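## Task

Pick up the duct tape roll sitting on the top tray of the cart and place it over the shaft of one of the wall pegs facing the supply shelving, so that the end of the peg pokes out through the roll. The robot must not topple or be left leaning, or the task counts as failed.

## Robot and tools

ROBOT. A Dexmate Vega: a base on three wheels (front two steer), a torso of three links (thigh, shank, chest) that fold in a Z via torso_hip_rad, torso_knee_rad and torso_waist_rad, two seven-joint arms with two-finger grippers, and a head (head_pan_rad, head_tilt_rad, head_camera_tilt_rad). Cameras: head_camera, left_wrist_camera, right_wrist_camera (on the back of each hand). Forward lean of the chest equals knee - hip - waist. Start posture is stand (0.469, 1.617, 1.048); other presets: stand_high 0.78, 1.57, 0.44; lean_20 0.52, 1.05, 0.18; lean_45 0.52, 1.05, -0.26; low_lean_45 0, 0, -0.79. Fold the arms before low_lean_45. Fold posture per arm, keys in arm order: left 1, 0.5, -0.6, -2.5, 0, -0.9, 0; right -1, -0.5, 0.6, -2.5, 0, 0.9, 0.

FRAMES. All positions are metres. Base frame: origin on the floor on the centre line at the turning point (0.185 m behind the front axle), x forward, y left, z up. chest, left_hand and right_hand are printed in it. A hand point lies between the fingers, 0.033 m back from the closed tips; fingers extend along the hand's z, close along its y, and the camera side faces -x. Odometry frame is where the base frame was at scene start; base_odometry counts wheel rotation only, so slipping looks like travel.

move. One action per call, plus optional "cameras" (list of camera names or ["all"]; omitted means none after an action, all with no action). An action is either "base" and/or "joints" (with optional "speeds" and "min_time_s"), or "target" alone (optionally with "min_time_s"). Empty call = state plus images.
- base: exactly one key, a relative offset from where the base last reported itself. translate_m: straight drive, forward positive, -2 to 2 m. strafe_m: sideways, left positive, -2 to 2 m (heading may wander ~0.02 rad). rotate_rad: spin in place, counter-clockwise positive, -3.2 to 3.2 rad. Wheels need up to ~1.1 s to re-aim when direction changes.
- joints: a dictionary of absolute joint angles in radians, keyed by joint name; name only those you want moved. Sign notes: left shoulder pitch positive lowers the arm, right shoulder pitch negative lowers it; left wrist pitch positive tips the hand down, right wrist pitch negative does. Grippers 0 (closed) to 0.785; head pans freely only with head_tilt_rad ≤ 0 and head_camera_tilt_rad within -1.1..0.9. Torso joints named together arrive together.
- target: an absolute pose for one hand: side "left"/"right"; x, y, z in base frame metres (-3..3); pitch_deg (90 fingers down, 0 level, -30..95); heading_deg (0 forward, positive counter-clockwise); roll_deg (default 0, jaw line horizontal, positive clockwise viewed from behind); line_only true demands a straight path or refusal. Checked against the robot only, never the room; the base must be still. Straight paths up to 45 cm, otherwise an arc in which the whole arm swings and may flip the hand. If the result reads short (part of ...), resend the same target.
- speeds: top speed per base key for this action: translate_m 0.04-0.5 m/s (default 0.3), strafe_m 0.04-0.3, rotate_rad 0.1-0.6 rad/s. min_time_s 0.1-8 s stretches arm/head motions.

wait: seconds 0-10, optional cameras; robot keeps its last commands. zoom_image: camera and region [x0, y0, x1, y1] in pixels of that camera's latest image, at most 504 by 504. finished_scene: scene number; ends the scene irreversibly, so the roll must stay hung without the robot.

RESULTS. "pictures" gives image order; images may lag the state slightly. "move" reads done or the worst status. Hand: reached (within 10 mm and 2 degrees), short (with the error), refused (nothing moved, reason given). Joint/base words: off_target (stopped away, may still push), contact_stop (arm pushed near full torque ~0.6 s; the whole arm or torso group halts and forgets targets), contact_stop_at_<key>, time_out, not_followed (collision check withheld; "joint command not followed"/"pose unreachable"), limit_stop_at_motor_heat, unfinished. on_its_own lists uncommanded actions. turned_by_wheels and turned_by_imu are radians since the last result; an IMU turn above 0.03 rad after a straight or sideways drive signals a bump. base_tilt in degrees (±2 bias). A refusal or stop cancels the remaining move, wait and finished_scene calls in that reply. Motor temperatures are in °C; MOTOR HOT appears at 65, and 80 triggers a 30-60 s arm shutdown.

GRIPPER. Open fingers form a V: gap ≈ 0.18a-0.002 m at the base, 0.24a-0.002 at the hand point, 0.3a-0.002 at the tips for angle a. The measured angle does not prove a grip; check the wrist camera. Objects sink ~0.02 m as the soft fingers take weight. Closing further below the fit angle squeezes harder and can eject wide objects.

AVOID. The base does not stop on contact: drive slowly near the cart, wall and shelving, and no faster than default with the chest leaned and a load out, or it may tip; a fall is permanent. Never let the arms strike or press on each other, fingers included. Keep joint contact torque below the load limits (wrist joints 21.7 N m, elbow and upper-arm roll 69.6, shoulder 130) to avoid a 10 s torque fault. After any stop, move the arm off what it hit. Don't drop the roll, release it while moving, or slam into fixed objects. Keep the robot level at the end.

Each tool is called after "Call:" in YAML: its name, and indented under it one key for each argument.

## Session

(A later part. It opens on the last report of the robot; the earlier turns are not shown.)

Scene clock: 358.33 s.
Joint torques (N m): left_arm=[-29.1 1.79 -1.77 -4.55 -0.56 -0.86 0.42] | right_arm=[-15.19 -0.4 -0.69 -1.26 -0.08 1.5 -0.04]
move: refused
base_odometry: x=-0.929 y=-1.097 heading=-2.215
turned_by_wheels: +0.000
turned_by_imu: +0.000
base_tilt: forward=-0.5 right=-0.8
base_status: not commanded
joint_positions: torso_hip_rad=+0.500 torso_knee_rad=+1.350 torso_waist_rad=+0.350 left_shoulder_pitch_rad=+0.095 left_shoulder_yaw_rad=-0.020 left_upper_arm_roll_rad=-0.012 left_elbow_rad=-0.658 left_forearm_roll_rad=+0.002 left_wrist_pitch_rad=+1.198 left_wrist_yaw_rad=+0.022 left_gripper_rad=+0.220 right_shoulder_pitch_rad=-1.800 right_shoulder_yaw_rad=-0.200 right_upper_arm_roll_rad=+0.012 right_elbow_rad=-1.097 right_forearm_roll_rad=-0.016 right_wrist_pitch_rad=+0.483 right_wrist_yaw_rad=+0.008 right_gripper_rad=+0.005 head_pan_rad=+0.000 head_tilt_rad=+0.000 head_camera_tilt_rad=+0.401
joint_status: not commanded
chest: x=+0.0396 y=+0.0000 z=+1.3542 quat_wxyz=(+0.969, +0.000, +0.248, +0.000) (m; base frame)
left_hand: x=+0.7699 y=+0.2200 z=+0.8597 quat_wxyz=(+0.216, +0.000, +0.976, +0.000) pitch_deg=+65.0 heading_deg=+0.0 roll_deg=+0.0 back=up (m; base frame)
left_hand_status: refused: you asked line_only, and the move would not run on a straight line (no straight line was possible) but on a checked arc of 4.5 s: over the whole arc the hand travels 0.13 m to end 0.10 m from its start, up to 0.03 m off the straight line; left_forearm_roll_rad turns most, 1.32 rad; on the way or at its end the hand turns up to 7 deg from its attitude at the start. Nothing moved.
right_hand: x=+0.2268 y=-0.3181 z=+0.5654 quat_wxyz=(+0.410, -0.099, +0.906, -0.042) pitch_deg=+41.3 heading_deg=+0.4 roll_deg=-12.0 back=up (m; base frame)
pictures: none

Call:
move:
  base: {"translate_m": 0.13}
  speeds: {"translate_m": 0.15}

Call:
move:
  target: {"side":"left","x":0.68,"y":0.211,"z":0.77,"pitch_deg":65,"heading_deg":0,"line_only":true}
  cameras: ["head_camera","left_wrist_camera"]

Scene clock: 364.47 s.
Joint torques (N m): left_arm=[-31.18 -1.99 1.34 -5.7 -0.16 -0.93 0.68] | right_arm=[-14.99 0.31 -0.28 -1.15 0.05 1.34 -0.27]
move: done
base_odometry: x=-1.008 y=-1.201 heading=-2.214
turned_by_wheels: +0.001
turned_by_imu: +0.000
base_tilt: forward=-0.3 right=-0.8
base_status: done
joint_positions: torso_hip_rad=+0.500 torso_knee_rad=+1.350 torso_waist_rad=+0.350 left_shoulder_pitch_rad=+0.095 left_shoulder_yaw_rad=-0.020 left_upper_arm_roll_rad=-0.012 left_elbow_rad=-0.658 left_forearm_roll_rad=+0.002 left_wrist_pitch_rad=+1.198 left_wrist_yaw_rad=+0.022 left_gripper_rad=+0.220 right_shoulder_pitch_rad=-1.800 right_shoulder_yaw_rad=-0.200 right_upper_arm_roll_rad=+0.012 right_elbow_rad=-1.097 right_forearm_roll_rad=-0.016 right_wrist_pitch_rad=+0.483 right_wrist_yaw_rad=+0.008 right_gripper_rad=+0.005 head_pan_rad=+0.000 head_tilt_rad=+0.000 head_camera_tilt_rad=+0.401
joint_status: not commanded
chest: x=+0.0396 y=+0.0000 z=+1.3542 quat_wxyz=(+0.969, +0.000, +0.247, +0.000) (m; base frame)
left_hand: x=+0.7699 y=+0.2200 z=+0.8597 quat_wxyz=(+0.216, +0.000, +0.976, +0.000) pitch_deg=+65.0 heading_deg=+0.0 roll_deg=+0.0 back=up (m; base frame)
right_hand: x=+0.2268 y=-0.3181 z=+0.5654 quat_wxyz=(+0.410, -0.099, +0.906, -0.042) pitch_deg=+41.3 heading_deg=+0.4 roll_deg=-12.0 back=up (m; base frame)
pictures: none

Scene clock: 368.00 s.
Joint torques (N m): left_arm=[-18.49 -0.61 5.89 -6.51 0.14 -1.18 -0.04] | right_arm=[-14.83 -0.71 -0.3 -2.29 -0.01 2 -0.25]
move: done
base_odometry: x=-1.008 y=-1.201 heading=-2.214
turned_by_wheels: +0.000
turned_by_imu: +0.000
base_tilt: forward=-0.5 right=-0.8
base_status: not commanded
joint_positions: torso_hip_rad=+0.500 torso_knee_rad=+1.350 torso_waist_rad=+0.350 left_shoulder_pitch_rad=+0.567 left_shoulder_yaw_rad=-0.043 left_upper_arm_roll_rad=-0.005 left_elbow_rad=-1.247 left_forearm_roll_rad=+0.007 left_wrist_pitch_rad=+1.315 left_wrist_yaw_rad=+0.036 left_gripper_rad=+0.220 right_shoulder_pitch_rad=-1.800 right_shoulder_yaw_rad=-0.200 right_upper_arm_roll_rad=+0.012 right_elbow_rad=-1.097 right_forearm_roll_rad=-0.016 right_wrist_pitch_rad=+0.483 right_wrist_yaw_rad=+0.008 right_gripper_rad=+0.005 head_pan_rad=+0.000 head_tilt_rad=+0.000 head_camera_tilt_rad=+0.401
joint_status: not commanded
chest: x=+0.0396 y=+0.0000 z=+1.3542 quat_wxyz=(+0.969, +0.000, +0.247, +0.000) (m; base frame)
left_hand: x=+0.6809 y=+0.2111 z=+0.7707 quat_wxyz=(+0.216, +0.000, +0.976, +0.000) pitch_deg=+65.0 heading_deg=+0.0 roll_deg=+0.0 back=up (m; base frame)
left_hand_status: reached (straight line, planned for 2.2 s): 1 mm and 0.0 deg off.
right_hand: x=+0.2268 y=-0.3181 z=+0.5654 quat_wxyz=(+0.410, -0.099, +0.906, -0.042) pitch_deg=+41.3 heading_deg=+0.4 roll_deg=-12.0 back=up (m; base frame)
pictures: head_camera, left_wrist_camera
camera_calibration:
head_camera: T_world_to_cam=[[0.010802, -0.999252, 0.0371405, -0.0297756], [-0.804996, -0.0307237, -0.592484, 0.894782], [0.593181, -0.023498, -0.804726, 1.12162], [0, 0, 0, 1]] pos_world=[0.0552967, 0.0240934, 1.43384]
left_wrist_camera: T_world_to_cam=[[0.0163926, -0.998064, 0.0599979, 0.146377], [-0.939985, -0.0358371, -0.339328, 0.968053], [0.340821, -0.0508346, -0.938753, 0.643471], [0, 0, 0, 1]] pos_world=[0.688248, 0.213496, 0.923765]

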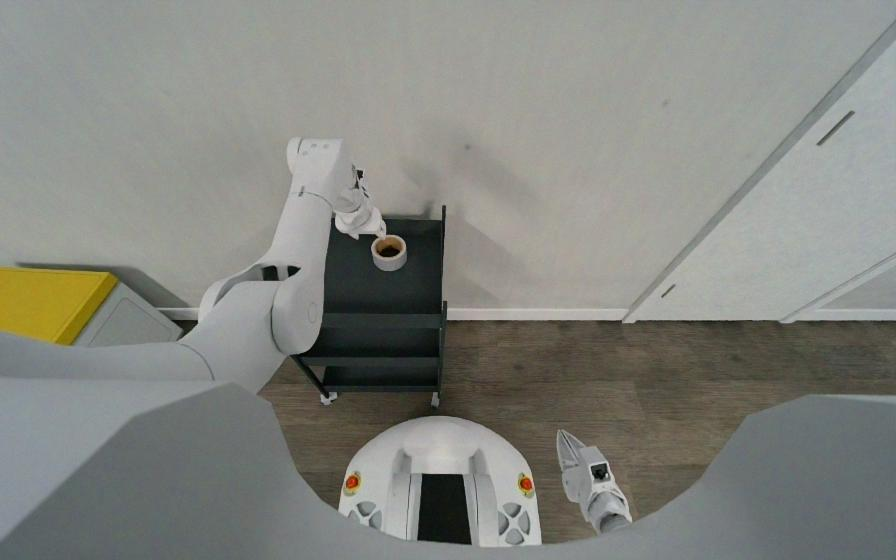

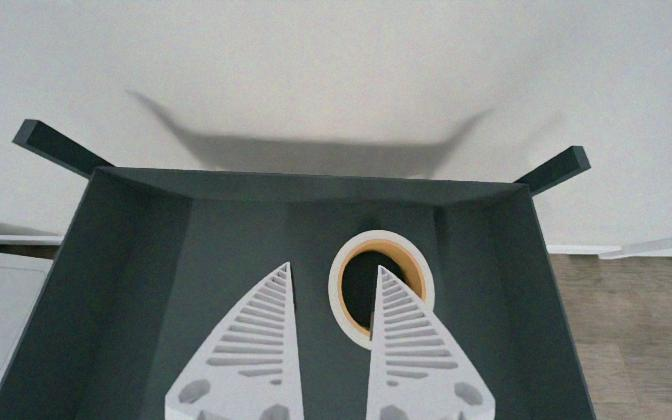

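Call:
move:
  target: {"side":"left","x":0.675,"y":0.21,"z":0.707,"pitch_deg":65,"heading_deg":0,"line_only":true}
  cameras: ["head_camera","left_wrist_camera"]

Call:
zoom_image:
  camera: "head_camera"
  region: [300, 180, 480, 300]

Scene clock: 374.80 s.
Joint torques (N m): left_arm=[-24.67 -1.12 -1.95 -4.32 -0.39 -0.69 -0.24] | right_arm=[-14.71 -0.58 -0.38 -1.95 -0.04 2.11 -0.24]
move: done
base_odometry: x=-1.008 y=-1.201 heading=-2.214
turned_by_wheels: +0.000
turned_by_imu: +0.000
base_tilt: forward=-0.7 right=-0.7
base_status: not commanded
joint_positions: torso_hip_rad=+0.500 torso_knee_rad=+1.350 torso_waist_rad=+0.350 left_shoulder_pitch_rad=+0.570 left_shoulder_yaw_rad=-0.041 left_upper_arm_roll_rad=-0.005 left_elbow_rad=-1.022 left_forearm_roll_rad=+0.006 left_wrist_pitch_rad=+1.087 left_wrist_yaw_rad=+0.036 left_gripper_rad=+0.220 right_shoulder_pitch_rad=-1.800 right_shoulder_yaw_rad=-0.200 right_upper_arm_roll_rad=+0.012 right_elbow_rad=-1.097 right_forearm_roll_rad=-0.016 right_wrist_pitch_rad=+0.483 right_wrist_yaw_rad=+0.008 right_gripper_rad=+0.005 head_pan_rad=+0.000 head_tilt_rad=+0.000 head_camera_tilt_rad=+0.401
joint_status: not commanded
chest: x=+0.0396 y=+0.0000 z=+1.3542 quat_wxyz=(+0.969, +0.000, +0.247, +0.000) (m; base frame)
left_hand: x=+0.6750 y=+0.2100 z=+0.7080 quat_wxyz=(+0.216, +0.000, +0.976, +0.000) pitch_deg=+65.0 heading_deg=+0.0 roll_deg=+0.0 back=up (m; base frame)
left_hand_status: reached (straight line, planned for 1.1 s): 1 mm and 0.0 deg off.
right_hand: x=+0.2268 y=-0.3181 z=+0.5654 quat_wxyz=(+0.410, -0.099, +0.906, -0.042) pitch_deg=+41.3 heading_deg=+0.4 roll_deg=-12.0 back=up (m; base frame)
pictures: head_camera, left_wrist_camera
camera_calibration:
head_camera: T_world_to_cam=[[0.010802, -0.999252, 0.0371405, -0.0297756], [-0.804996, -0.0307237, -0.592484, 0.894782], [0.593181, -0.023498, -0.804726, 1.12162], [0, 0, 0, 1]] pos_world=[0.0552967, 0.0240934, 1.43384]
left_wrist_camera: T_world_to_cam=[[0.0161351, -0.998093, 0.0595742, 0.149594], [-0.940065, -0.0354402, -0.33915, 0.940875], [0.340614, -0.0505314, -0.938844, 0.586657], [0, 0, 0, 1]] pos_world=[0.682246, 0.212298, 0.860965]

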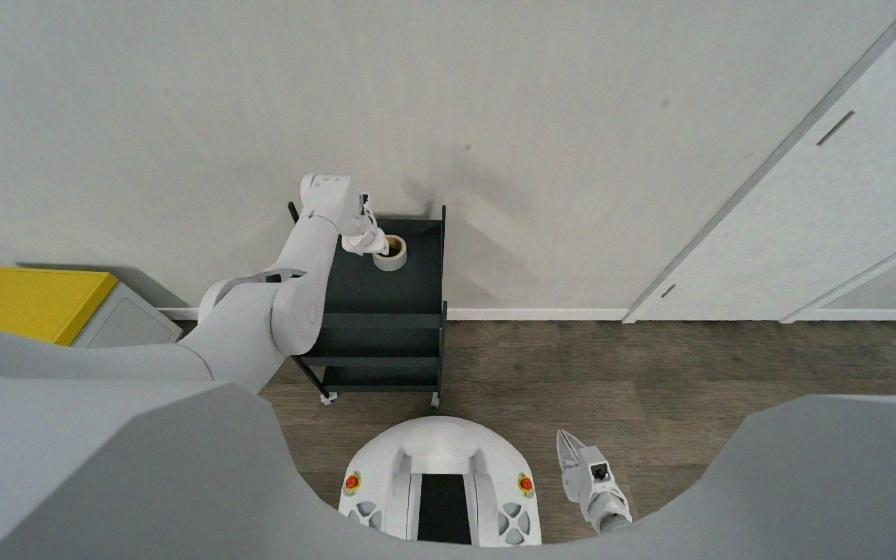

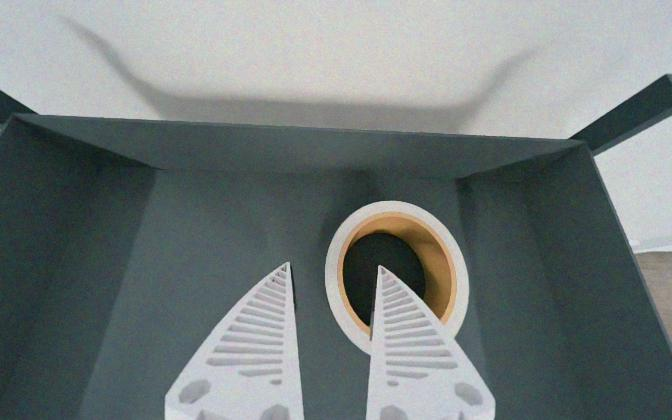

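Scaled by 2.800 from the camera's 896x560 image, which has a finer 960x600 frame.

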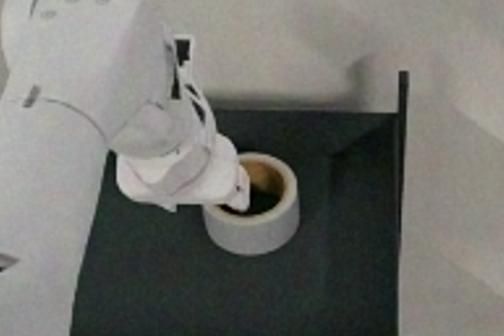

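Call:
move:
  target: {"side":"left","x":0.672,"y":0.209,"z":0.692,"pitch_deg":65,"heading_deg":0,"line_only":true}
  cameras: ["left_wrist_camera"]

Scene clock: 383.23 s.
Joint torques (N m): left_arm=[-25.53 -1.75 -3.05 -4.13 -0.1 -1.95 0.57] | right_arm=[-14.95 -0.01 -0.56 -0.77 -0.05 1.77 -0.3]
move: done
base_odometry: x=-1.008 y=-1.201 heading=-2.214
turned_by_wheels: +0.000
turned_by_imu: +0.000
base_tilt: forward=-0.6 right=-0.6
base_status: not commanded
joint_positions: torso_hip_rad=+0.500 torso_knee_rad=+1.350 torso_waist_rad=+0.350 left_shoulder_pitch_rad=+0.567 left_shoulder_yaw_rad=-0.041 left_upper_arm_roll_rad=-0.006 left_elbow_rad=-0.961 left_forearm_roll_rad=+0.006 left_wrist_pitch_rad=+1.028 left_wrist_yaw_rad=+0.037 left_gripper_rad=+0.220 right_shoulder_pitch_rad=-1.800 right_shoulder_yaw_rad=-0.200 right_upper_arm_roll_rad=+0.012 right_elbow_rad=-1.097 right_forearm_roll_rad=-0.016 right_wrist_pitch_rad=+0.483 right_wrist_yaw_rad=+0.008 right_gripper_rad=+0.005 head_pan_rad=+0.000 head_tilt_rad=+0.000 head_camera_tilt_rad=+0.401
joint_status: not commanded
chest: x=+0.0396 y=+0.0000 z=+1.3542 quat_wxyz=(+0.969, +0.000, +0.247, +0.000) (m; base frame)
left_hand: x=+0.6721 y=+0.2090 z=+0.6929 quat_wxyz=(+0.216, +0.000, +0.976, +0.000) pitch_deg=+65.0 heading_deg=+0.0 roll_deg=+0.0 back=up (m; base frame)
left_hand_status: reached (straight line, planned for 0.5 s): 1 mm and 0.0 deg off.
right_hand: x=+0.2268 y=-0.3181 z=+0.5654 quat_wxyz=(+0.410, -0.099, +0.906, -0.042) pitch_deg=+41.3 heading_deg=+0.4 roll_deg=-12.0 back=up (m; base frame)
pictures: left_wrist_camera
camera_calibration:
left_wrist_camera: T_world_to_cam=[[0.0160877, -0.998088, 0.0596726, 0.149588], [-0.93999, -0.0354403, -0.339355, 0.933215], [0.340821, -0.0506322, -0.938764, 0.5732], [0, 0, 0, 1]] pos_world=[0.679448, 0.211398, 0.845865]

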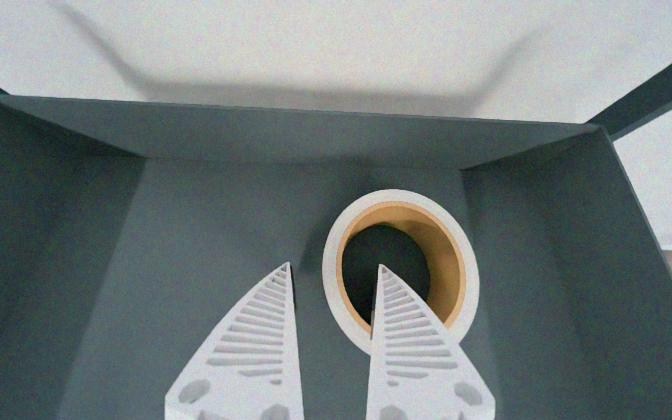

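Call:
move:
  target: {"side":"left","x":0.669,"y":0.209,"z":0.684,"pitch_deg":65,"heading_deg":0,"line_only":true}

Call:
move:
  joints: {"left_gripper_rad": 0.02}
  cameras: ["left_wrist_camera"]

Scene clock: 391.87 s.
Joint torques (N m): left_arm=[-7.26 1.32 0.12 0.88 0 0.92 -0.21] | right_arm=[-15.06 -1.29 0.08 -2.33 -0.04 2.2 -0.13]
move: done
base_odometry: x=-1.008 y=-1.201 heading=-2.214
turned_by_wheels: +0.000
turned_by_imu: +0.000
base_tilt: forward=-0.5 right=-0.7
base_status: not commanded
joint_positions: torso_hip_rad=+0.500 torso_knee_rad=+1.350 torso_waist_rad=+0.350 left_shoulder_pitch_rad=+0.570 left_shoulder_yaw_rad=-0.041 left_upper_arm_roll_rad=-0.006 left_elbow_rad=-0.937 left_forearm_roll_rad=+0.006 left_wrist_pitch_rad=+1.000 left_wrist_yaw_rad=+0.037 left_gripper_rad=+0.220 right_shoulder_pitch_rad=-1.800 right_shoulder_yaw_rad=-0.200 right_upper_arm_roll_rad=+0.012 right_elbow_rad=-1.097 right_forearm_roll_rad=-0.016 right_wrist_pitch_rad=+0.483 right_wrist_yaw_rad=+0.008 right_gripper_rad=+0.005 head_pan_rad=+0.000 head_tilt_rad=+0.000 head_camera_tilt_rad=+0.401
joint_status: not commanded
chest: x=+0.0393 y=+0.0000 z=+1.3543 quat_wxyz=(+0.969, +0.000, +0.247, +0.000) (m; base frame)
left_hand: x=+0.6700 y=+0.2089 z=+0.6860 quat_wxyz=(+0.217, +0.000, +0.976, +0.000) pitch_deg=+64.9 heading_deg=+0.0 roll_deg=+0.0 back=up (m; base frame)
left_hand_status: reached (straight line, planned for 0.4 s): 2 mm and 0.1 deg off.
right_hand: x=+0.2268 y=-0.3181 z=+0.5655 quat_wxyz=(+0.410, -0.099, +0.906, -0.042) pitch_deg=+41.3 heading_deg=+0.4 roll_deg=-12.0 back=up (m; base frame)
pictures: none

Scene clock: 392.63 s.
Joint torques (N m): left_arm=[-7.34 2.26 -1.84 -1.55 0.55 -0.22 0.49] | right_arm=[-13.92 -0.26 -0.22 -0.87 -0.02 2.18 -0.42]
move: done
base_odometry: x=-1.008 y=-1.201 heading=-2.214
turned_by_wheels: +0.000
turned_by_imu: +0.000
base_tilt: forward=-0.5 right=-0.8
base_status: not commanded
joint_positions: torso_hip_rad=+0.500 torso_knee_rad=+1.350 torso_waist_rad=+0.350 left_shoulder_pitch_rad=+0.571 left_shoulder_yaw_rad=-0.041 left_upper_arm_roll_rad=-0.006 left_elbow_rad=-0.935 left_forearm_roll_rad=+0.006 left_wrist_pitch_rad=+0.997 left_wrist_yaw_rad=+0.037 left_gripper_rad=+0.020 right_shoulder_pitch_rad=-1.800 right_shoulder_yaw_rad=-0.200 right_upper_arm_roll_rad=+0.012 right_elbow_rad=-1.097 right_forearm_roll_rad=-0.016 right_wrist_pitch_rad=+0.483 right_wrist_yaw_rad=+0.008 right_gripper_rad=+0.005 head_pan_rad=+0.000 head_tilt_rad=+0.000 head_camera_tilt_rad=+0.401
joint_status: all done
chest: x=+0.0392 y=+0.0000 z=+1.3543 quat_wxyz=(+0.969, +0.000, +0.247, +0.000) (m; base frame)
left_hand: x=+0.6697 y=+0.2089 z=+0.6852 quat_wxyz=(+0.217, +0.000, +0.976, +0.000) pitch_deg=+64.9 heading_deg=+0.0 roll_deg=+0.0 back=up (m; base frame)
right_hand: x=+0.2268 y=-0.3181 z=+0.5656 quat_wxyz=(+0.411, -0.099, +0.906, -0.042) pitch_deg=+41.3 heading_deg=+0.4 roll_deg=-12.0 back=up (m; base frame)
pictures: left_wrist_camera
camera_calibration:
left_wrist_camera: T_world_to_cam=[[0.0159891, -0.998075, 0.0599278, 0.149841], [-0.939269, -0.035542, -0.341336, 0.92917], [0.342809, -0.0508307, -0.938029, 0.565001], [0, 0, 0, 1]] pos_world=[0.676658, 0.211297, 0.838166]

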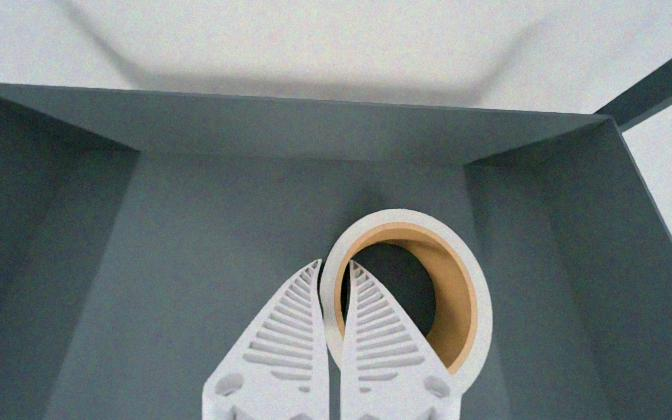

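Call:
move:
  joints: {"left_gripper_rad": 0.0}

Call:
move:
  target: {"side":"left","x":0.68,"y":0.209,"z":0.77,"pitch_deg":65,"heading_deg":0,"line_only":true}
  cameras: ["left_wrist_camera","head_camera"]

Scene clock: 397.37 s.
Joint torques (N m): left_arm=[-7.1 0.6 -0.86 0.47 0.66 1 0.66] | right_arm=[-15.37 -1.75 -0.25 -1.09 0.02 1.62 -0.35]
move: done
base_odometry: x=-1.008 y=-1.201 heading=-2.214
turned_by_wheels: +0.000
turned_by_imu: +0.000
base_tilt: forward=-0.5 right=-0.8
base_status: not commanded
joint_positions: torso_hip_rad=+0.500 torso_knee_rad=+1.350 torso_waist_rad=+0.350 left_shoulder_pitch_rad=+0.571 left_shoulder_yaw_rad=-0.041 left_upper_arm_roll_rad=-0.006 left_elbow_rad=-0.934 left_forearm_roll_rad=+0.006 left_wrist_pitch_rad=+0.996 left_wrist_yaw_rad=+0.036 left_gripper_rad=+0.000 right_shoulder_pitch_rad=-1.800 right_shoulder_yaw_rad=-0.200 right_upper_arm_roll_rad=+0.012 right_elbow_rad=-1.097 right_forearm_roll_rad=-0.016 right_wrist_pitch_rad=+0.483 right_wrist_yaw_rad=+0.008 right_gripper_rad=+0.005 head_pan_rad=+0.000 head_tilt_rad=+0.000 head_camera_tilt_rad=+0.401
joint_status: all done
chest: x=+0.0392 y=+0.0000 z=+1.3543 quat_wxyz=(+0.969, +0.000, +0.247, +0.000) (m; base frame)
left_hand: x=+0.6697 y=+0.2089 z=+0.6850 quat_wxyz=(+0.217, +0.000, +0.976, +0.000) pitch_deg=+64.9 heading_deg=+0.0 roll_deg=+0.0 back=up (m; base frame)
right_hand: x=+0.2268 y=-0.3181 z=+0.5656 quat_wxyz=(+0.411, -0.099, +0.906, -0.042) pitch_deg=+41.3 heading_deg=+0.4 roll_deg=-12.0 back=up (m; base frame)
pictures: none

Scene clock: 400.03 s.
Joint torques (N m): left_arm=[-26.73 -0.48 3.49 -6.99 0.14 0.06 0.36] | right_arm=[-13.24 -0.53 -0.57 -2.1 0.01 2.3 -0.22]
move: done
base_odometry: x=-1.008 y=-1.201 heading=-2.214
turned_by_wheels: +0.000
turned_by_imu: +0.000
base_tilt: forward=-0.7 right=-0.7
base_status: not commanded
joint_positions: torso_hip_rad=+0.500 torso_knee_rad=+1.350 torso_waist_rad=+0.350 left_shoulder_pitch_rad=+0.570 left_shoulder_yaw_rad=-0.047 left_upper_arm_roll_rad=-0.005 left_elbow_rad=-1.244 left_forearm_roll_rad=+0.007 left_wrist_pitch_rad=+1.309 left_wrist_yaw_rad=+0.041 left_gripper_rad=+0.000 right_shoulder_pitch_rad=-1.800 right_shoulder_yaw_rad=-0.200 right_upper_arm_roll_rad=+0.012 right_elbow_rad=-1.097 right_forearm_roll_rad=-0.016 right_wrist_pitch_rad=+0.483 right_wrist_yaw_rad=+0.008 right_gripper_rad=+0.005 head_pan_rad=+0.000 head_tilt_rad=+0.000 head_camera_tilt_rad=+0.401
joint_status: not commanded
chest: x=+0.0394 y=+0.0000 z=+1.3543 quat_wxyz=(+0.969, +0.000, +0.247, +0.000) (m; base frame)
left_hand: x=+0.6797 y=+0.2091 z=+0.7683 quat_wxyz=(+0.216, +0.000, +0.976, +0.000) pitch_deg=+65.0 heading_deg=+0.0 roll_deg=+0.0 back=up (m; base frame)
left_hand_status: reached (straight line, planned for 1.4 s): 2 mm and 0.0 deg off.
right_hand: x=+0.2268 y=-0.3181 z=+0.5655 quat_wxyz=(+0.410, -0.099, +0.906, -0.042) pitch_deg=+41.3 heading_deg=+0.4 roll_deg=-12.0 back=up (m; base frame)
pictures: head_camera, left_wrist_camera
camera_calibration:
head_camera: T_world_to_cam=[[0.0107919, -0.999252, 0.0371455, -0.0297836], [-0.804831, -0.030725, -0.592709, 0.894995], [0.593406, -0.0234994, -0.80456, 1.12156], [0, 0, 0, 1]] pos_world=[0.0550996, 0.0240934, 1.43394]
left_wrist_camera: T_world_to_cam=[[0.0164729, -0.998069, 0.0598922, 0.144487], [-0.94021, -0.0358429, -0.338703, 0.965706], [0.340196, -0.0507318, -0.938985, 0.642108], [0, 0, 0, 1]] pos_world=[0.687144, 0.211397, 0.921365]

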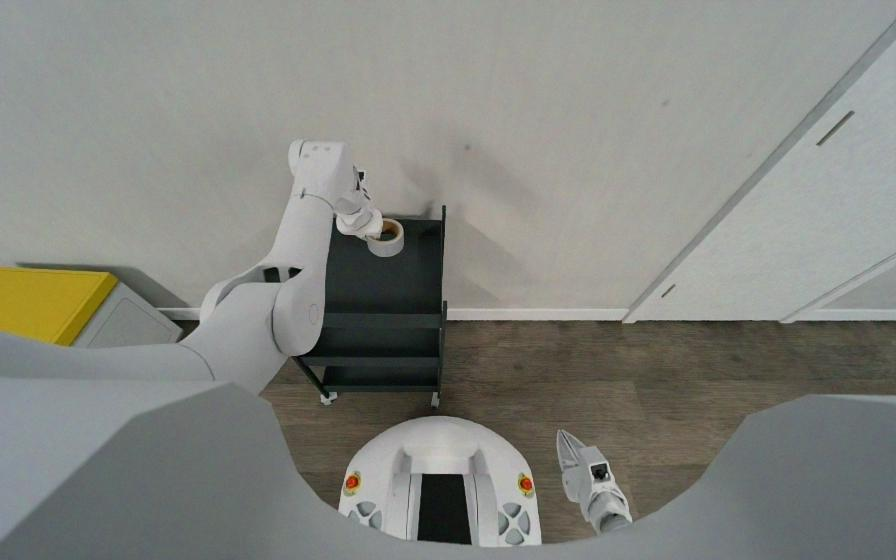

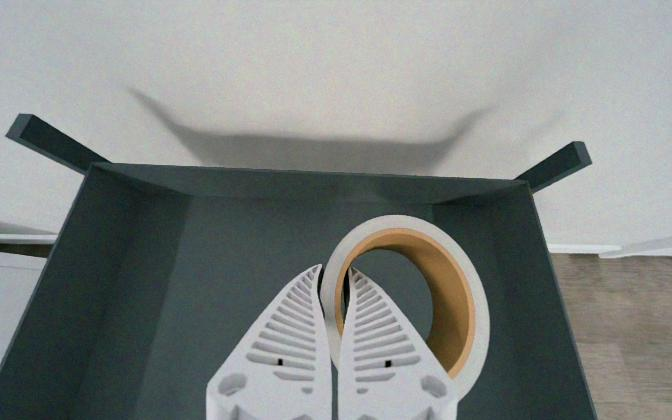

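Call:
move:
  target: {"side":"left","x":0.74,"y":0.21,"z":0.89,"pitch_deg":50,"heading_deg":0,"line_only":true}
  cameras: ["left_wrist_camera"]

Call:
move:
  base: {"translate_m": -0.6}
  cameras: ["left_wrist_camera","head_camera"]

Scene clock: 405.87 s.
Joint torques (N m): left_arm=[-18.77 1.92 3.11 -8.06 -0.37 -0.74 -0.4] | right_arm=[-15.24 0.53 -0.76 -2.17 -0.01 1.96 -0.19]
move: done
base_odometry: x=-1.008 y=-1.201 heading=-2.214
turned_by_wheels: +0.000
turned_by_imu: -0.001
base_tilt: forward=-0.6 right=-0.7
base_status: not commanded
joint_positions: torso_hip_rad=+0.500 torso_knee_rad=+1.350 torso_waist_rad=+0.350 left_shoulder_pitch_rad=+0.612 left_shoulder_yaw_rad=-0.044 left_upper_arm_roll_rad=+0.008 left_elbow_rad=-1.568 left_forearm_roll_rad=+0.009 left_wrist_pitch_rad=+1.333 left_wrist_yaw_rad=+0.037 left_gripper_rad=+0.000 right_shoulder_pitch_rad=-1.800 right_shoulder_yaw_rad=-0.200 right_upper_arm_roll_rad=+0.012 right_elbow_rad=-1.097 right_forearm_roll_rad=-0.016 right_wrist_pitch_rad=+0.483 right_wrist_yaw_rad=+0.008 right_gripper_rad=+0.005 head_pan_rad=+0.000 head_tilt_rad=+0.000 head_camera_tilt_rad=+0.401
joint_status: not commanded
chest: x=+0.0394 y=+0.0000 z=+1.3543 quat_wxyz=(+0.969, +0.000, +0.247, +0.000) (m; base frame)
left_hand: x=+0.7391 y=+0.2100 z=+0.8880 quat_wxyz=(+0.340, +0.000, +0.940, +0.000) pitch_deg=+50.2 heading_deg=+0.0 roll_deg=+0.0 back=up (m; base frame)
left_hand_status: reached (straight line, planned for 1.4 s): 2 mm and 0.3 deg off.
right_hand: x=+0.2268 y=-0.3181 z=+0.5655 quat_wxyz=(+0.410, -0.099, +0.906, -0.042) pitch_deg=+41.3 heading_deg=+0.4 roll_deg=-12.0 back=up (m; base frame)
pictures: left_wrist_camera
camera_calibration:
left_wrist_camera: T_world_to_cam=[[0.000765205, -0.99807, 0.0620915, 0.147008], [-0.822483, -0.0359452, -0.567653, 1.17841], [0.568789, -0.0506348, -0.820923, 0.460452], [0, 0, 0, 1]] pos_world=[0.707209, 0.212397, 1.0378]

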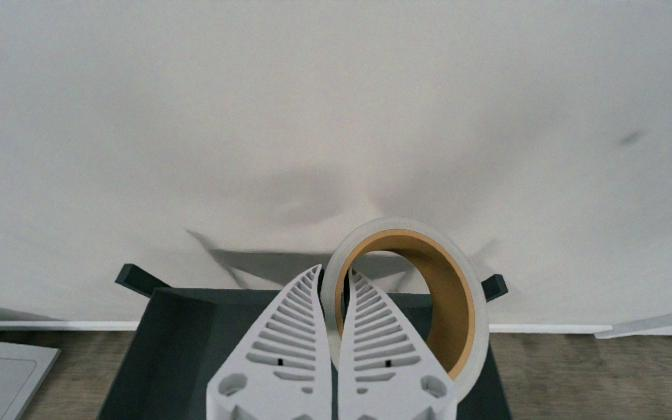

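Scene clock: 409.67 s.
Joint torques (N m): left_arm=[-19.05 -0.23 4.4 -7.34 0.74 -1.11 -0.29] | right_arm=[-14.55 -1.25 -0.2 -2.51 0.08 1.94 -0.26]
move: done
base_odometry: x=-0.647 y=-0.722 heading=-2.213
turned_by_wheels: +0.002
turned_by_imu: +0.004
base_tilt: forward=-0.6 right=-0.7
base_status: done
joint_positions: torso_hip_rad=+0.500 torso_knee_rad=+1.350 torso_waist_rad=+0.350 left_shoulder_pitch_rad=+0.612 left_shoulder_yaw_rad=-0.044 left_upper_arm_roll_rad=+0.008 left_elbow_rad=-1.572 left_forearm_roll_rad=+0.009 left_wrist_pitch_rad=+1.333 left_wrist_yaw_rad=+0.037 left_gripper_rad=+0.000 right_shoulder_pitch_rad=-1.800 right_shoulder_yaw_rad=-0.200 right_upper_arm_roll_rad=+0.012 right_elbow_rad=-1.097 right_forearm_roll_rad=-0.016 right_wrist_pitch_rad=+0.483 right_wrist_yaw_rad=+0.008 right_gripper_rad=+0.005 head_pan_rad=+0.000 head_tilt_rad=+0.000 head_camera_tilt_rad=+0.401
joint_status: not commanded
chest: x=+0.0395 y=+0.0000 z=+1.3542 quat_wxyz=(+0.969, +0.000, +0.247, +0.000) (m; base frame)
left_hand: x=+0.7399 y=+0.2101 z=+0.8897 quat_wxyz=(+0.342, +0.000, +0.940, +0.000) pitch_deg=+50.0 heading_deg=+0.0 roll_deg=+0.0 back=up (m; base frame)
right_hand: x=+0.2268 y=-0.3181 z=+0.5654 quat_wxyz=(+0.410, -0.099, +0.906, -0.042) pitch_deg=+41.3 heading_deg=+0.4 roll_deg=-12.0 back=up (m; base frame)
pictures: head_camera, left_wrist_camera
camera_calibration:
head_camera: T_world_to_cam=[[0.0107969, -0.999252, 0.037143, -0.0297778], [-0.804914, -0.0307244, -0.592596, 0.894859], [0.593294, -0.0234987, -0.804643, 1.12155], [0, 0, 0, 1]] pos_world=[0.0551982, 0.0240934, 1.43384]
left_wrist_camera: T_world_to_cam=[[0.000457058, -0.998074, 0.0620355, 0.147191], [-0.820444, -0.0358417, -0.570603, 1.18105], [0.571727, -0.0506359, -0.81888, 0.457365], [0, 0, 0, 1]] pos_world=[0.707426, 0.212397, 1.0393]

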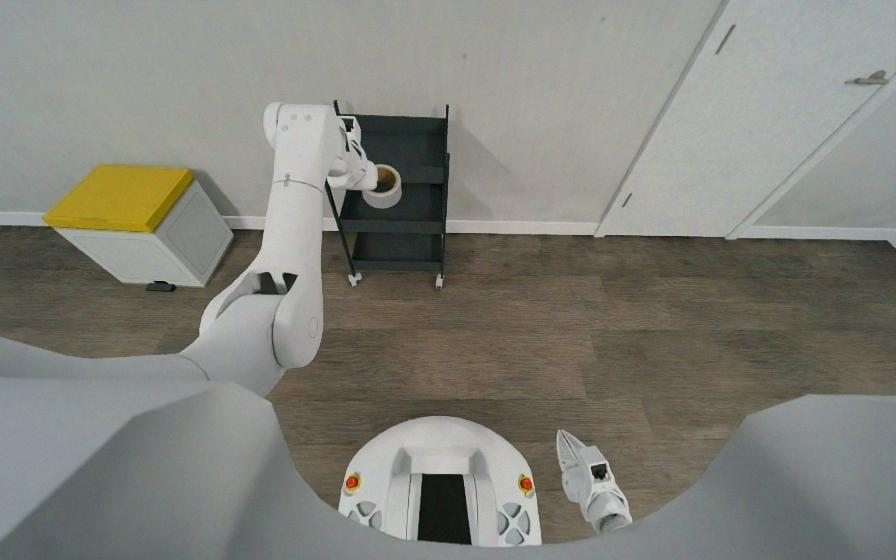

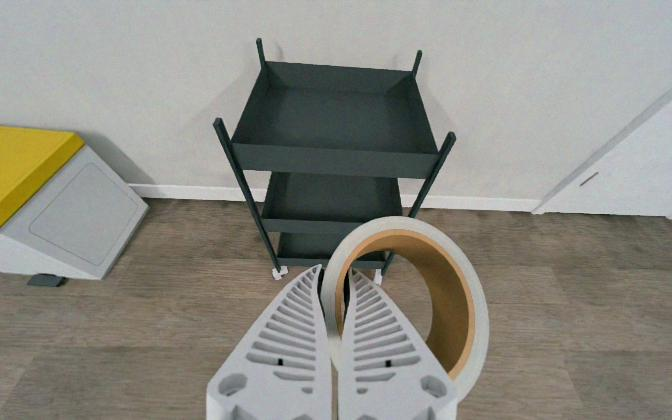

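Call:
move:
  base: {"rotate_rad": -1.56}

Call:
move:
  joints: {"torso_hip_rad": 0.52, "torso_knee_rad": 1.22, "torso_waist_rad": -0.1, "left_shoulder_pitch_rad": 0.75, "left_shoulder_yaw_rad": 0, "left_upper_arm_roll_rad": 0, "left_elbow_rad": -0.9, "left_forearm_roll_rad": 0, "left_wrist_pitch_rad": -1.0, "left_wrist_yaw_rad": 0, "head_camera_tilt_rad": 0.0, "head_tilt_rad": -0.4}
  min_time_s: 6
  cameras: ["left_wrist_camera","head_camera"]

Scene clock: 439.97 s.
Joint torques (N m): left_arm=[-20.82 1.84 3.53 -7.66 -0.34 -1.85 -0.16] | right_arm=[-15.48 -0.25 0.04 -1.09 -0.13 1.76 -0.16]
move: done
base_odometry: x=-0.646 y=-0.722 heading=+2.509
turned_by_wheels: -1.561
turned_by_imu: -1.549
base_tilt: forward=-0.5 right=-0.9
base_status: done
joint_positions: torso_hip_rad=+0.500 torso_knee_rad=+1.350 torso_waist_rad=+0.350 left_shoulder_pitch_rad=+0.612 left_shoulder_yaw_rad=-0.044 left_upper_arm_roll_rad=+0.009 left_elbow_rad=-1.572 left_forearm_roll_rad=+0.009 left_wrist_pitch_rad=+1.333 left_wrist_yaw_rad=+0.037 left_gripper_rad=+0.000 right_shoulder_pitch_rad=-1.800 right_shoulder_yaw_rad=-0.200 right_upper_arm_roll_rad=+0.012 right_elbow_rad=-1.097 right_forearm_roll_rad=-0.016 right_wrist_pitch_rad=+0.483 right_wrist_yaw_rad=+0.008 right_gripper_rad=+0.005 head_pan_rad=+0.000 head_tilt_rad=+0.000 head_camera_tilt_rad=+0.401
joint_status: not commanded
chest: x=+0.0395 y=+0.0000 z=+1.3542 quat_wxyz=(+0.969, +0.000, +0.247, +0.000) (m; base frame)
left_hand: x=+0.7399 y=+0.2101 z=+0.8897 quat_wxyz=(+0.342, +0.000, +0.940, +0.000) pitch_deg=+50.0 heading_deg=+0.0 roll_deg=+0.0 back=up (m; base frame)
right_hand: x=+0.2268 y=-0.3181 z=+0.5654 quat_wxyz=(+0.410, -0.099, +0.906, -0.042) pitch_deg=+41.3 heading_deg=+0.4 roll_deg=-12.0 back=up (m; base frame)
pictures: none

Scene clock: 448.90 s.
Joint torques (N m): left_arm=[-9.01 1.56 -2.42 -3.94 -0.21 -2.84 -0.51] | right_arm=[-21.11 1.38 -0.66 0.74 -0.02 1.61 -0.15]
move: done
base_odometry: x=-0.646 y=-0.722 heading=+2.509
turned_by_wheels: +0.000
turned_by_imu: -0.001
base_tilt: forward=-0.5 right=-0.9
base_status: not commanded
joint_positions: torso_hip_rad=+0.520 torso_knee_rad=+1.220 torso_waist_rad=-0.100 left_shoulder_pitch_rad=+0.750 left_shoulder_yaw_rad=+0.000 left_upper_arm_roll_rad=+0.000 left_elbow_rad=-0.901 left_forearm_roll_rad=+0.000 left_wrist_pitch_rad=-0.996 left_wrist_yaw_rad=+0.000 left_gripper_rad=+0.000 right_shoulder_pitch_rad=-1.800 right_shoulder_yaw_rad=-0.200 right_upper_arm_roll_rad=+0.012 right_elbow_rad=-1.097 right_forearm_roll_rad=-0.016 right_wrist_pitch_rad=+0.483 right_wrist_yaw_rad=+0.008 right_gripper_rad=+0.005 head_pan_rad=+0.000 head_tilt_rad=-0.399 head_camera_tilt_rad=+0.001
joint_status: all done
chest: x=+0.0979 y=+0.0000 z=+1.2605 quat_wxyz=(+0.921, +0.000, +0.390, +0.000) (m; base frame)
left_hand: x=+0.7160 y=+0.2291 z=+0.8790 quat_wxyz=(+0.819, +0.000, +0.574, +0.000) pitch_deg=-19.9 heading_deg=+0.0 roll_deg=+0.0 back=up (m; base frame)
right_hand: x=+0.0435 y=-0.3181 z=+0.4516 quat_wxyz=(+0.270, -0.104, +0.957, -0.027) pitch_deg=+58.5 heading_deg=+0.5 roll_deg=-11.8 back=up (m; base frame)
pictures: head_camera, left_wrist_camera
camera_calibration:
head_camera: T_world_to_cam=[[-0.00829056, -0.999252, 0.0377807, -0.0271379], [-0.423298, -0.0307229, -0.90547, 1.30514], [0.905953, -0.0234993, -0.422726, 0.472921], [0, 0, 0, 1]] pos_world=[0.123794, 0.0240934, 1.38271]
left_wrist_camera: T_world_to_cam=[[-0.0582082, -0.998069, 0.021689, 0.244379], [0.254461, -0.0358416, -0.966419, 0.734293], [0.96533, -0.0507345, 0.256056, -0.763363], [0, 0, 0, 1]] pos_world=[0.564273, 0.231497, 0.899798]

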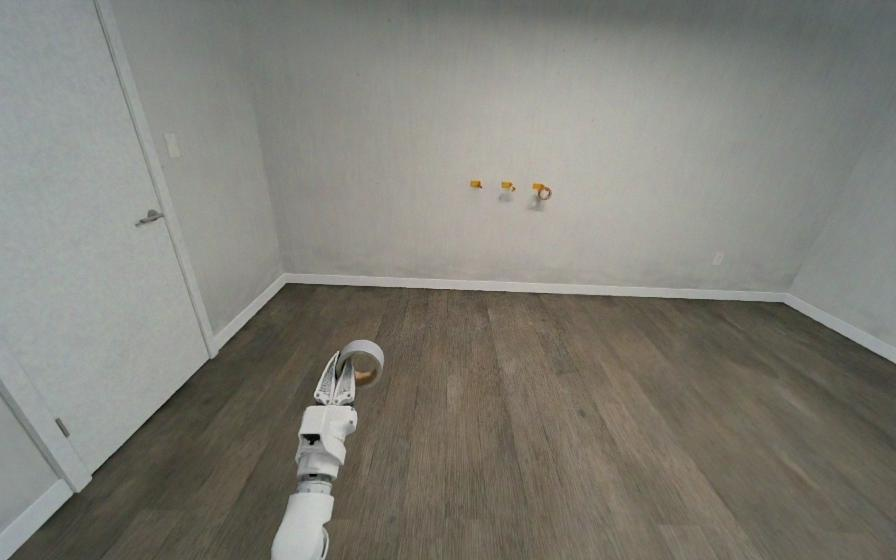

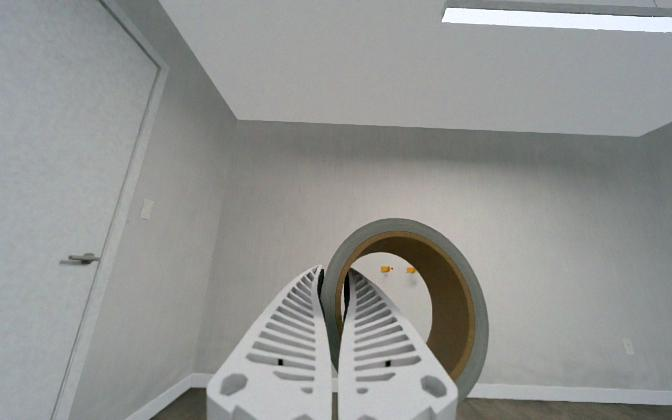

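Call:
zoom_image:
  camera: "head_camera"
  region: [450, 150, 570, 225]

Scaled by 4.200 from the camera's 896x560 image, which has a finer 960x600 frame.

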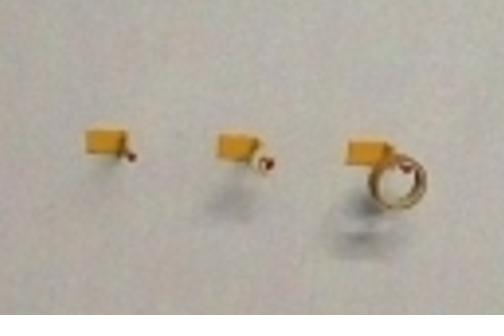

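Call:
move:
  base: {"strafe_m": -0.43}

Call:
move:
  base: {"translate_m": 1.5}
  cameras: ["left_wrist_camera","head_camera"]

Call:
zoom_image:
  camera: "head_camera"
  region: [340, 150, 540, 300]

Call:
zoom_image:
  camera: "left_wrist_camera"
  region: [320, 200, 500, 335]

Scene clock: 464.77 s.
Joint torques (N m): left_arm=[-9.1 1.18 -0.64 -4.35 0.48 -1.62 -0.38] | right_arm=[-22.13 0.47 -0.83 0.24 -0.04 1.19 -0.27]
move: done
base_odometry: x=-0.391 y=-0.378 heading=+2.502
turned_by_wheels: -0.007
turned_by_imu: -0.004
base_tilt: forward=-0.7 right=-0.9
base_status: done
joint_positions: torso_hip_rad=+0.520 torso_knee_rad=+1.220 torso_waist_rad=-0.100 left_shoulder_pitch_rad=+0.750 left_shoulder_yaw_rad=+0.000 left_upper_arm_roll_rad=+0.000 left_elbow_rad=-0.900 left_forearm_roll_rad=+0.000 left_wrist_pitch_rad=-1.000 left_wrist_yaw_rad=+0.000 left_gripper_rad=+0.000 right_shoulder_pitch_rad=-1.800 right_shoulder_yaw_rad=-0.200 right_upper_arm_roll_rad=+0.012 right_elbow_rad=-1.097 right_forearm_roll_rad=-0.016 right_wrist_pitch_rad=+0.483 right_wrist_yaw_rad=+0.008 right_gripper_rad=+0.005 head_pan_rad=+0.000 head_tilt_rad=-0.399 head_camera_tilt_rad=+0.001
joint_status: not commanded
chest: x=+0.0978 y=+0.0000 z=+1.2605 quat_wxyz=(+0.921, +0.000, +0.389, +0.000) (m; base frame)
left_hand: x=+0.7152 y=+0.2292 z=+0.8795 quat_wxyz=(+0.819, +0.000, +0.573, +0.000) pitch_deg=-20.0 heading_deg=+0.0 roll_deg=+0.0 back=up (m; base frame)
right_hand: x=+0.0435 y=-0.3181 z=+0.4516 quat_wxyz=(+0.270, -0.104, +0.957, -0.027) pitch_deg=+58.5 heading_deg=+0.5 roll_deg=-11.8 back=up (m; base frame)
pictures: none

Scene clock: 471.90 s.
Joint torques (N m): left_arm=[-8.03 1.19 -0.66 -4.57 0.76 -2.34 -0.39] | right_arm=[-21.49 1.44 -0.94 -0.65 -0.19 1.34 -0.35]
move: done
base_odometry: x=-1.594 y=+0.517 heading=+2.504
turned_by_wheels: +0.002
turned_by_imu: -0.002
base_tilt: forward=-0.5 right=-0.8
base_status: done
joint_positions: torso_hip_rad=+0.520 torso_knee_rad=+1.220 torso_waist_rad=-0.100 left_shoulder_pitch_rad=+0.750 left_shoulder_yaw_rad=+0.000 left_upper_arm_roll_rad=+0.000 left_elbow_rad=-0.900 left_forearm_roll_rad=+0.000 left_wrist_pitch_rad=-1.000 left_wrist_yaw_rad=+0.000 left_gripper_rad=+0.000 right_shoulder_pitch_rad=-1.800 right_shoulder_yaw_rad=-0.200 right_upper_arm_roll_rad=+0.012 right_elbow_rad=-1.097 right_forearm_roll_rad=-0.016 right_wrist_pitch_rad=+0.483 right_wrist_yaw_rad=+0.008 right_gripper_rad=+0.005 head_pan_rad=+0.000 head_tilt_rad=-0.399 head_camera_tilt_rad=+0.001
joint_status: not commanded
chest: x=+0.0978 y=+0.0000 z=+1.2605 quat_wxyz=(+0.921, +0.000, +0.389, +0.000) (m; base frame)
left_hand: x=+0.7152 y=+0.2292 z=+0.8795 quat_wxyz=(+0.819, +0.000, +0.573, +0.000) pitch_deg=-20.0 heading_deg=+0.0 roll_deg=+0.0 back=up (m; base frame)
right_hand: x=+0.0435 y=-0.3181 z=+0.4516 quat_wxyz=(+0.270, -0.104, +0.957, -0.027) pitch_deg=+58.5 heading_deg=+0.5 roll_deg=-11.8 back=up (m; base frame)
pictures: head_camera, left_wrist_camera
camera_calibration:
head_camera: T_world_to_cam=[[-0.0083049, -0.999252, 0.0377817, -0.0271383], [-0.422893, -0.0307282, -0.905659, 1.30531], [0.906142, -0.023499, -0.422321, 0.472422], [0, 0, 0, 1]] pos_world=[0.1237, 0.0240934, 1.38271]
left_wrist_camera: T_world_to_cam=[[-0.0583273, -0.998067, 0.0214334, 0.244619], [0.256668, -0.0357411, -0.965839, 0.732938], [0.964738, -0.0508334, 0.258257, -0.764172], [0, 0, 0, 1]] pos_world=[0.563372, 0.231496, 0.900009]

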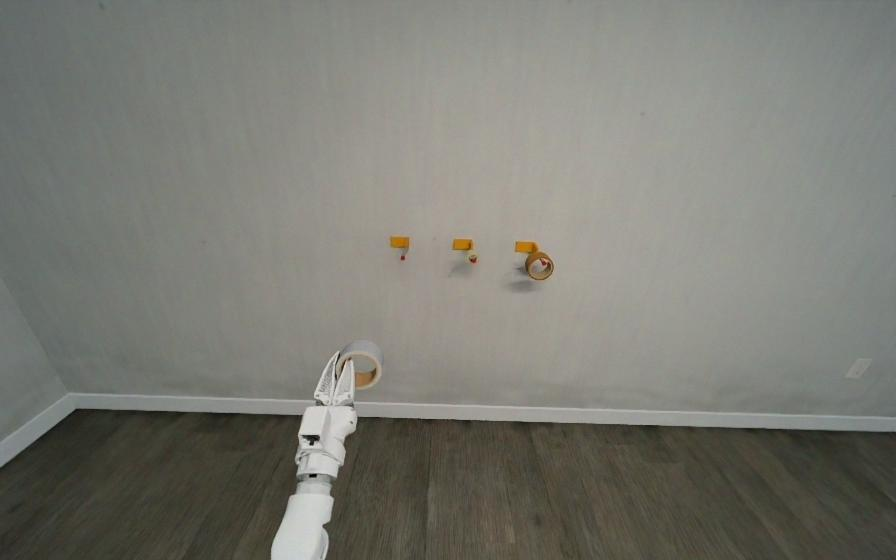

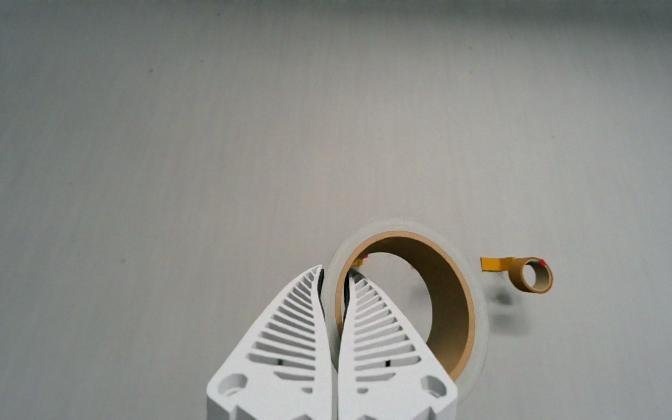

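Scaled by 2.520 from the camera's 896x560 image, which has a finer 960x600 frame.

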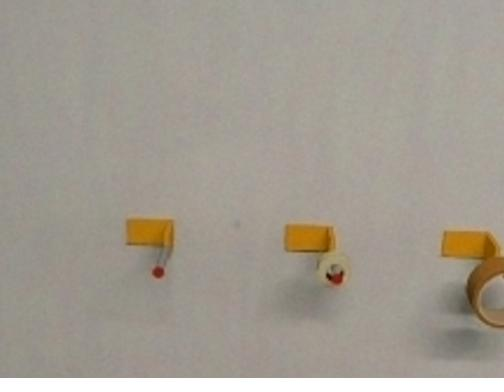

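Scaled by 2.800 from the camera's 672x420 image, which has a finer 960x600 frame.

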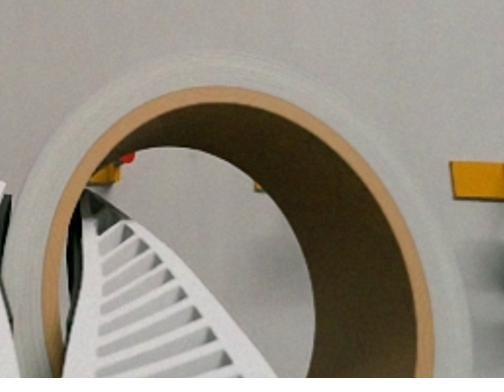

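Call:
move:
  target: {"side":"left","x":0.715,"y":0.195,"z":0.92,"pitch_deg":-20,"heading_deg":0,"line_only":true}

Call:
move:
  base: {"translate_m": 0.36}
  speeds: {"translate_m": 0.15}
  cameras: ["left_wrist_camera","head_camera"]

Call:
zoom_image:
  camera: "head_camera"
  region: [300, 240, 480, 375]

Call:
zoom_image:
  camera: "left_wrist_camera"
  region: [300, 200, 500, 350]

Scene clock: 507.97 s.
Joint torques (N m): left_arm=[-8.41 -2.59 8.39 -7.86 -0.54 -2.42 0.66] | right_arm=[-21.84 -0.53 -0.58 -0.47 -0.07 2.04 -0.31]
move: done
base_odometry: x=-1.594 y=+0.517 heading=+2.504
turned_by_wheels: +0.000
turned_by_imu: -0.001
base_tilt: forward=-0.7 right=-0.9
base_status: not commanded
joint_positions: torso_hip_rad=+0.520 torso_knee_rad=+1.220 torso_waist_rad=-0.100 left_shoulder_pitch_rad=+0.867 left_shoulder_yaw_rad=-0.053 left_upper_arm_roll_rad=+0.027 left_elbow_rad=-1.231 left_forearm_roll_rad=+0.084 left_wrist_pitch_rad=-0.782 left_wrist_yaw_rad=+0.061 left_gripper_rad=+0.000 right_shoulder_pitch_rad=-1.800 right_shoulder_yaw_rad=-0.200 right_upper_arm_roll_rad=+0.012 right_elbow_rad=-1.097 right_forearm_roll_rad=-0.016 right_wrist_pitch_rad=+0.483 right_wrist_yaw_rad=+0.008 right_gripper_rad=+0.005 head_pan_rad=+0.000 head_tilt_rad=-0.399 head_camera_tilt_rad=+0.001
joint_status: not commanded
chest: x=+0.0978 y=+0.0000 z=+1.2605 quat_wxyz=(+0.921, +0.000, +0.389, +0.000) (m; base frame)
left_hand: x=+0.7151 y=+0.1955 z=+0.9192 quat_wxyz=(+0.819, +0.000, +0.574, +0.000) pitch_deg=-20.0 heading_deg=+0.0 roll_deg=+0.0 back=up (m; base frame)
left_hand_status: reached (straight line, planned for 1.4 s): 1 mm and 0.0 deg off.
right_hand: x=+0.0435 y=-0.3181 z=+0.4516 quat_wxyz=(+0.270, -0.104, +0.957, -0.027) pitch_deg=+58.5 heading_deg=+0.5 roll_deg=-11.8 back=up (m; base frame)
pictures: none

Scene clock: 511.93 s.
Joint torques (N m): left_arm=[-7.39 -0.83 3.18 -5.73 0.66 -2.84 0.01] | right_arm=[-20.45 -0.36 -0.52 0.2 -0.04 1.92 -0.26]
move: done
base_odometry: x=-1.884 y=+0.732 heading=+2.505
turned_by_wheels: +0.002
turned_by_imu: +0.000
base_tilt: forward=-0.5 right=-0.7
base_status: done
joint_positions: torso_hip_rad=+0.520 torso_knee_rad=+1.220 torso_waist_rad=-0.100 left_shoulder_pitch_rad=+0.868 left_shoulder_yaw_rad=-0.054 left_upper_arm_roll_rad=+0.028 left_elbow_rad=-1.235 left_forearm_roll_rad=+0.085 left_wrist_pitch_rad=-0.779 left_wrist_yaw_rad=+0.062 left_gripper_rad=+0.000 right_shoulder_pitch_rad=-1.800 right_shoulder_yaw_rad=-0.200 right_upper_arm_roll_rad=+0.012 right_elbow_rad=-1.097 right_forearm_roll_rad=-0.016 right_wrist_pitch_rad=+0.483 right_wrist_yaw_rad=+0.008 right_gripper_rad=+0.005 head_pan_rad=+0.000 head_tilt_rad=-0.400 head_camera_tilt_rad=+0.001
joint_status: not commanded
chest: x=+0.0977 y=+0.0000 z=+1.2605 quat_wxyz=(+0.921, +0.000, +0.389, +0.000) (m; base frame)
left_hand: x=+0.7150 y=+0.1951 z=+0.9198 quat_wxyz=(+0.819, +0.000, +0.574, +0.000) pitch_deg=-20.0 heading_deg=+0.0 roll_deg=+0.0 back=up (m; base frame)
right_hand: x=+0.0435 y=-0.3181 z=+0.4516 quat_wxyz=(+0.270, -0.104, +0.957, -0.027) pitch_deg=+58.5 heading_deg=+0.5 roll_deg=-11.8 back=up (m; base frame)
pictures: head_camera, left_wrist_camera
camera_calibration:
head_camera: T_world_to_cam=[[-0.00831072, -0.999252, 0.037779, -0.0271347], [-0.422811, -0.0307255, -0.905697, 1.30531], [0.90618, -0.0235004, -0.422239, 0.472394], [0, 0, 0, 1]] pos_world=[0.123601, 0.0240934, 1.38271]
left_wrist_camera: T_world_to_cam=[[-0.057964, -0.99809, 0.0213675, 0.209674], [0.255866, -0.0355412, -0.966059, 0.77148], [0.964973, -0.0505294, 0.257437, -0.775684], [0, 0, 0, 1]] pos_world=[0.563272, 0.197498, 0.940505]

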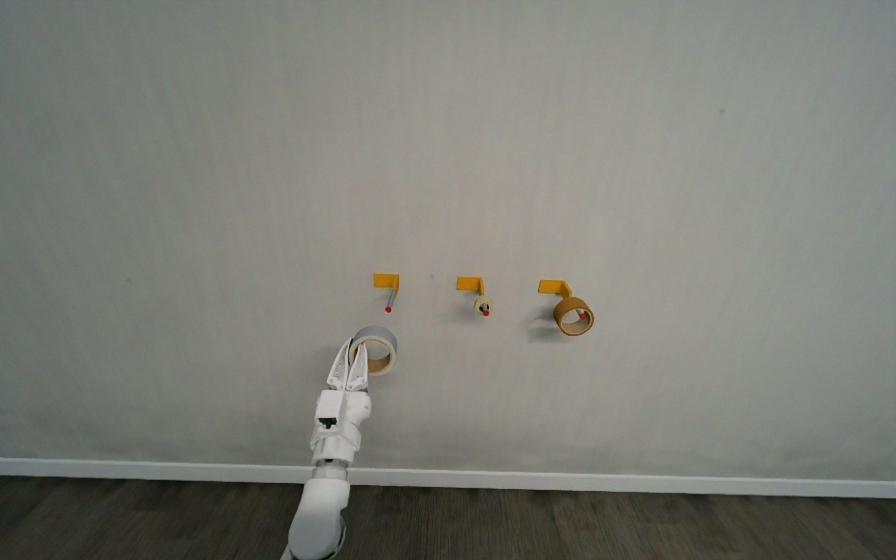

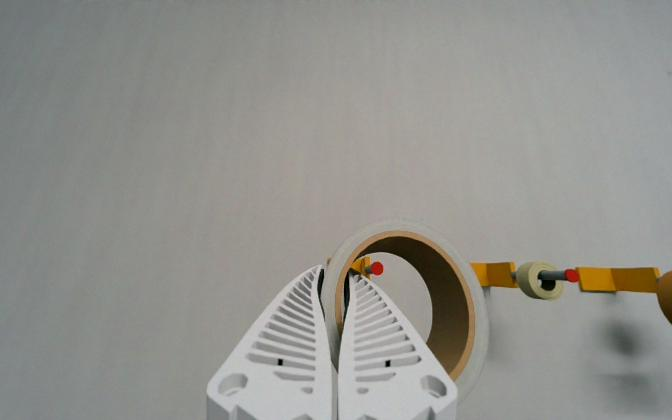

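Scaled by 2.800 from the camera's 896x560 image, which has a finer 960x600 frame.

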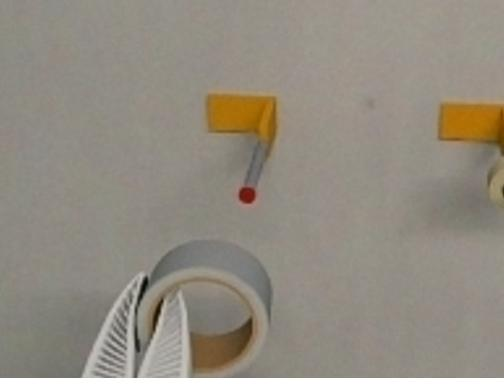

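Scaled by 2.520 from the camera's 672x420 image, which has a finer 960x600 frame.

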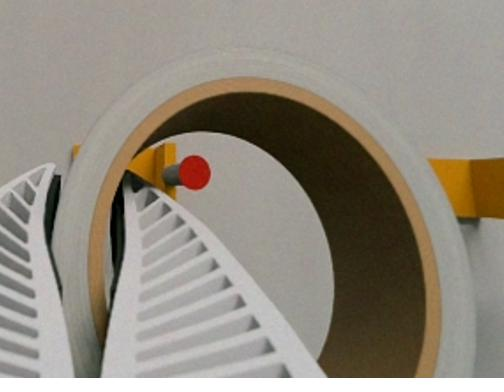

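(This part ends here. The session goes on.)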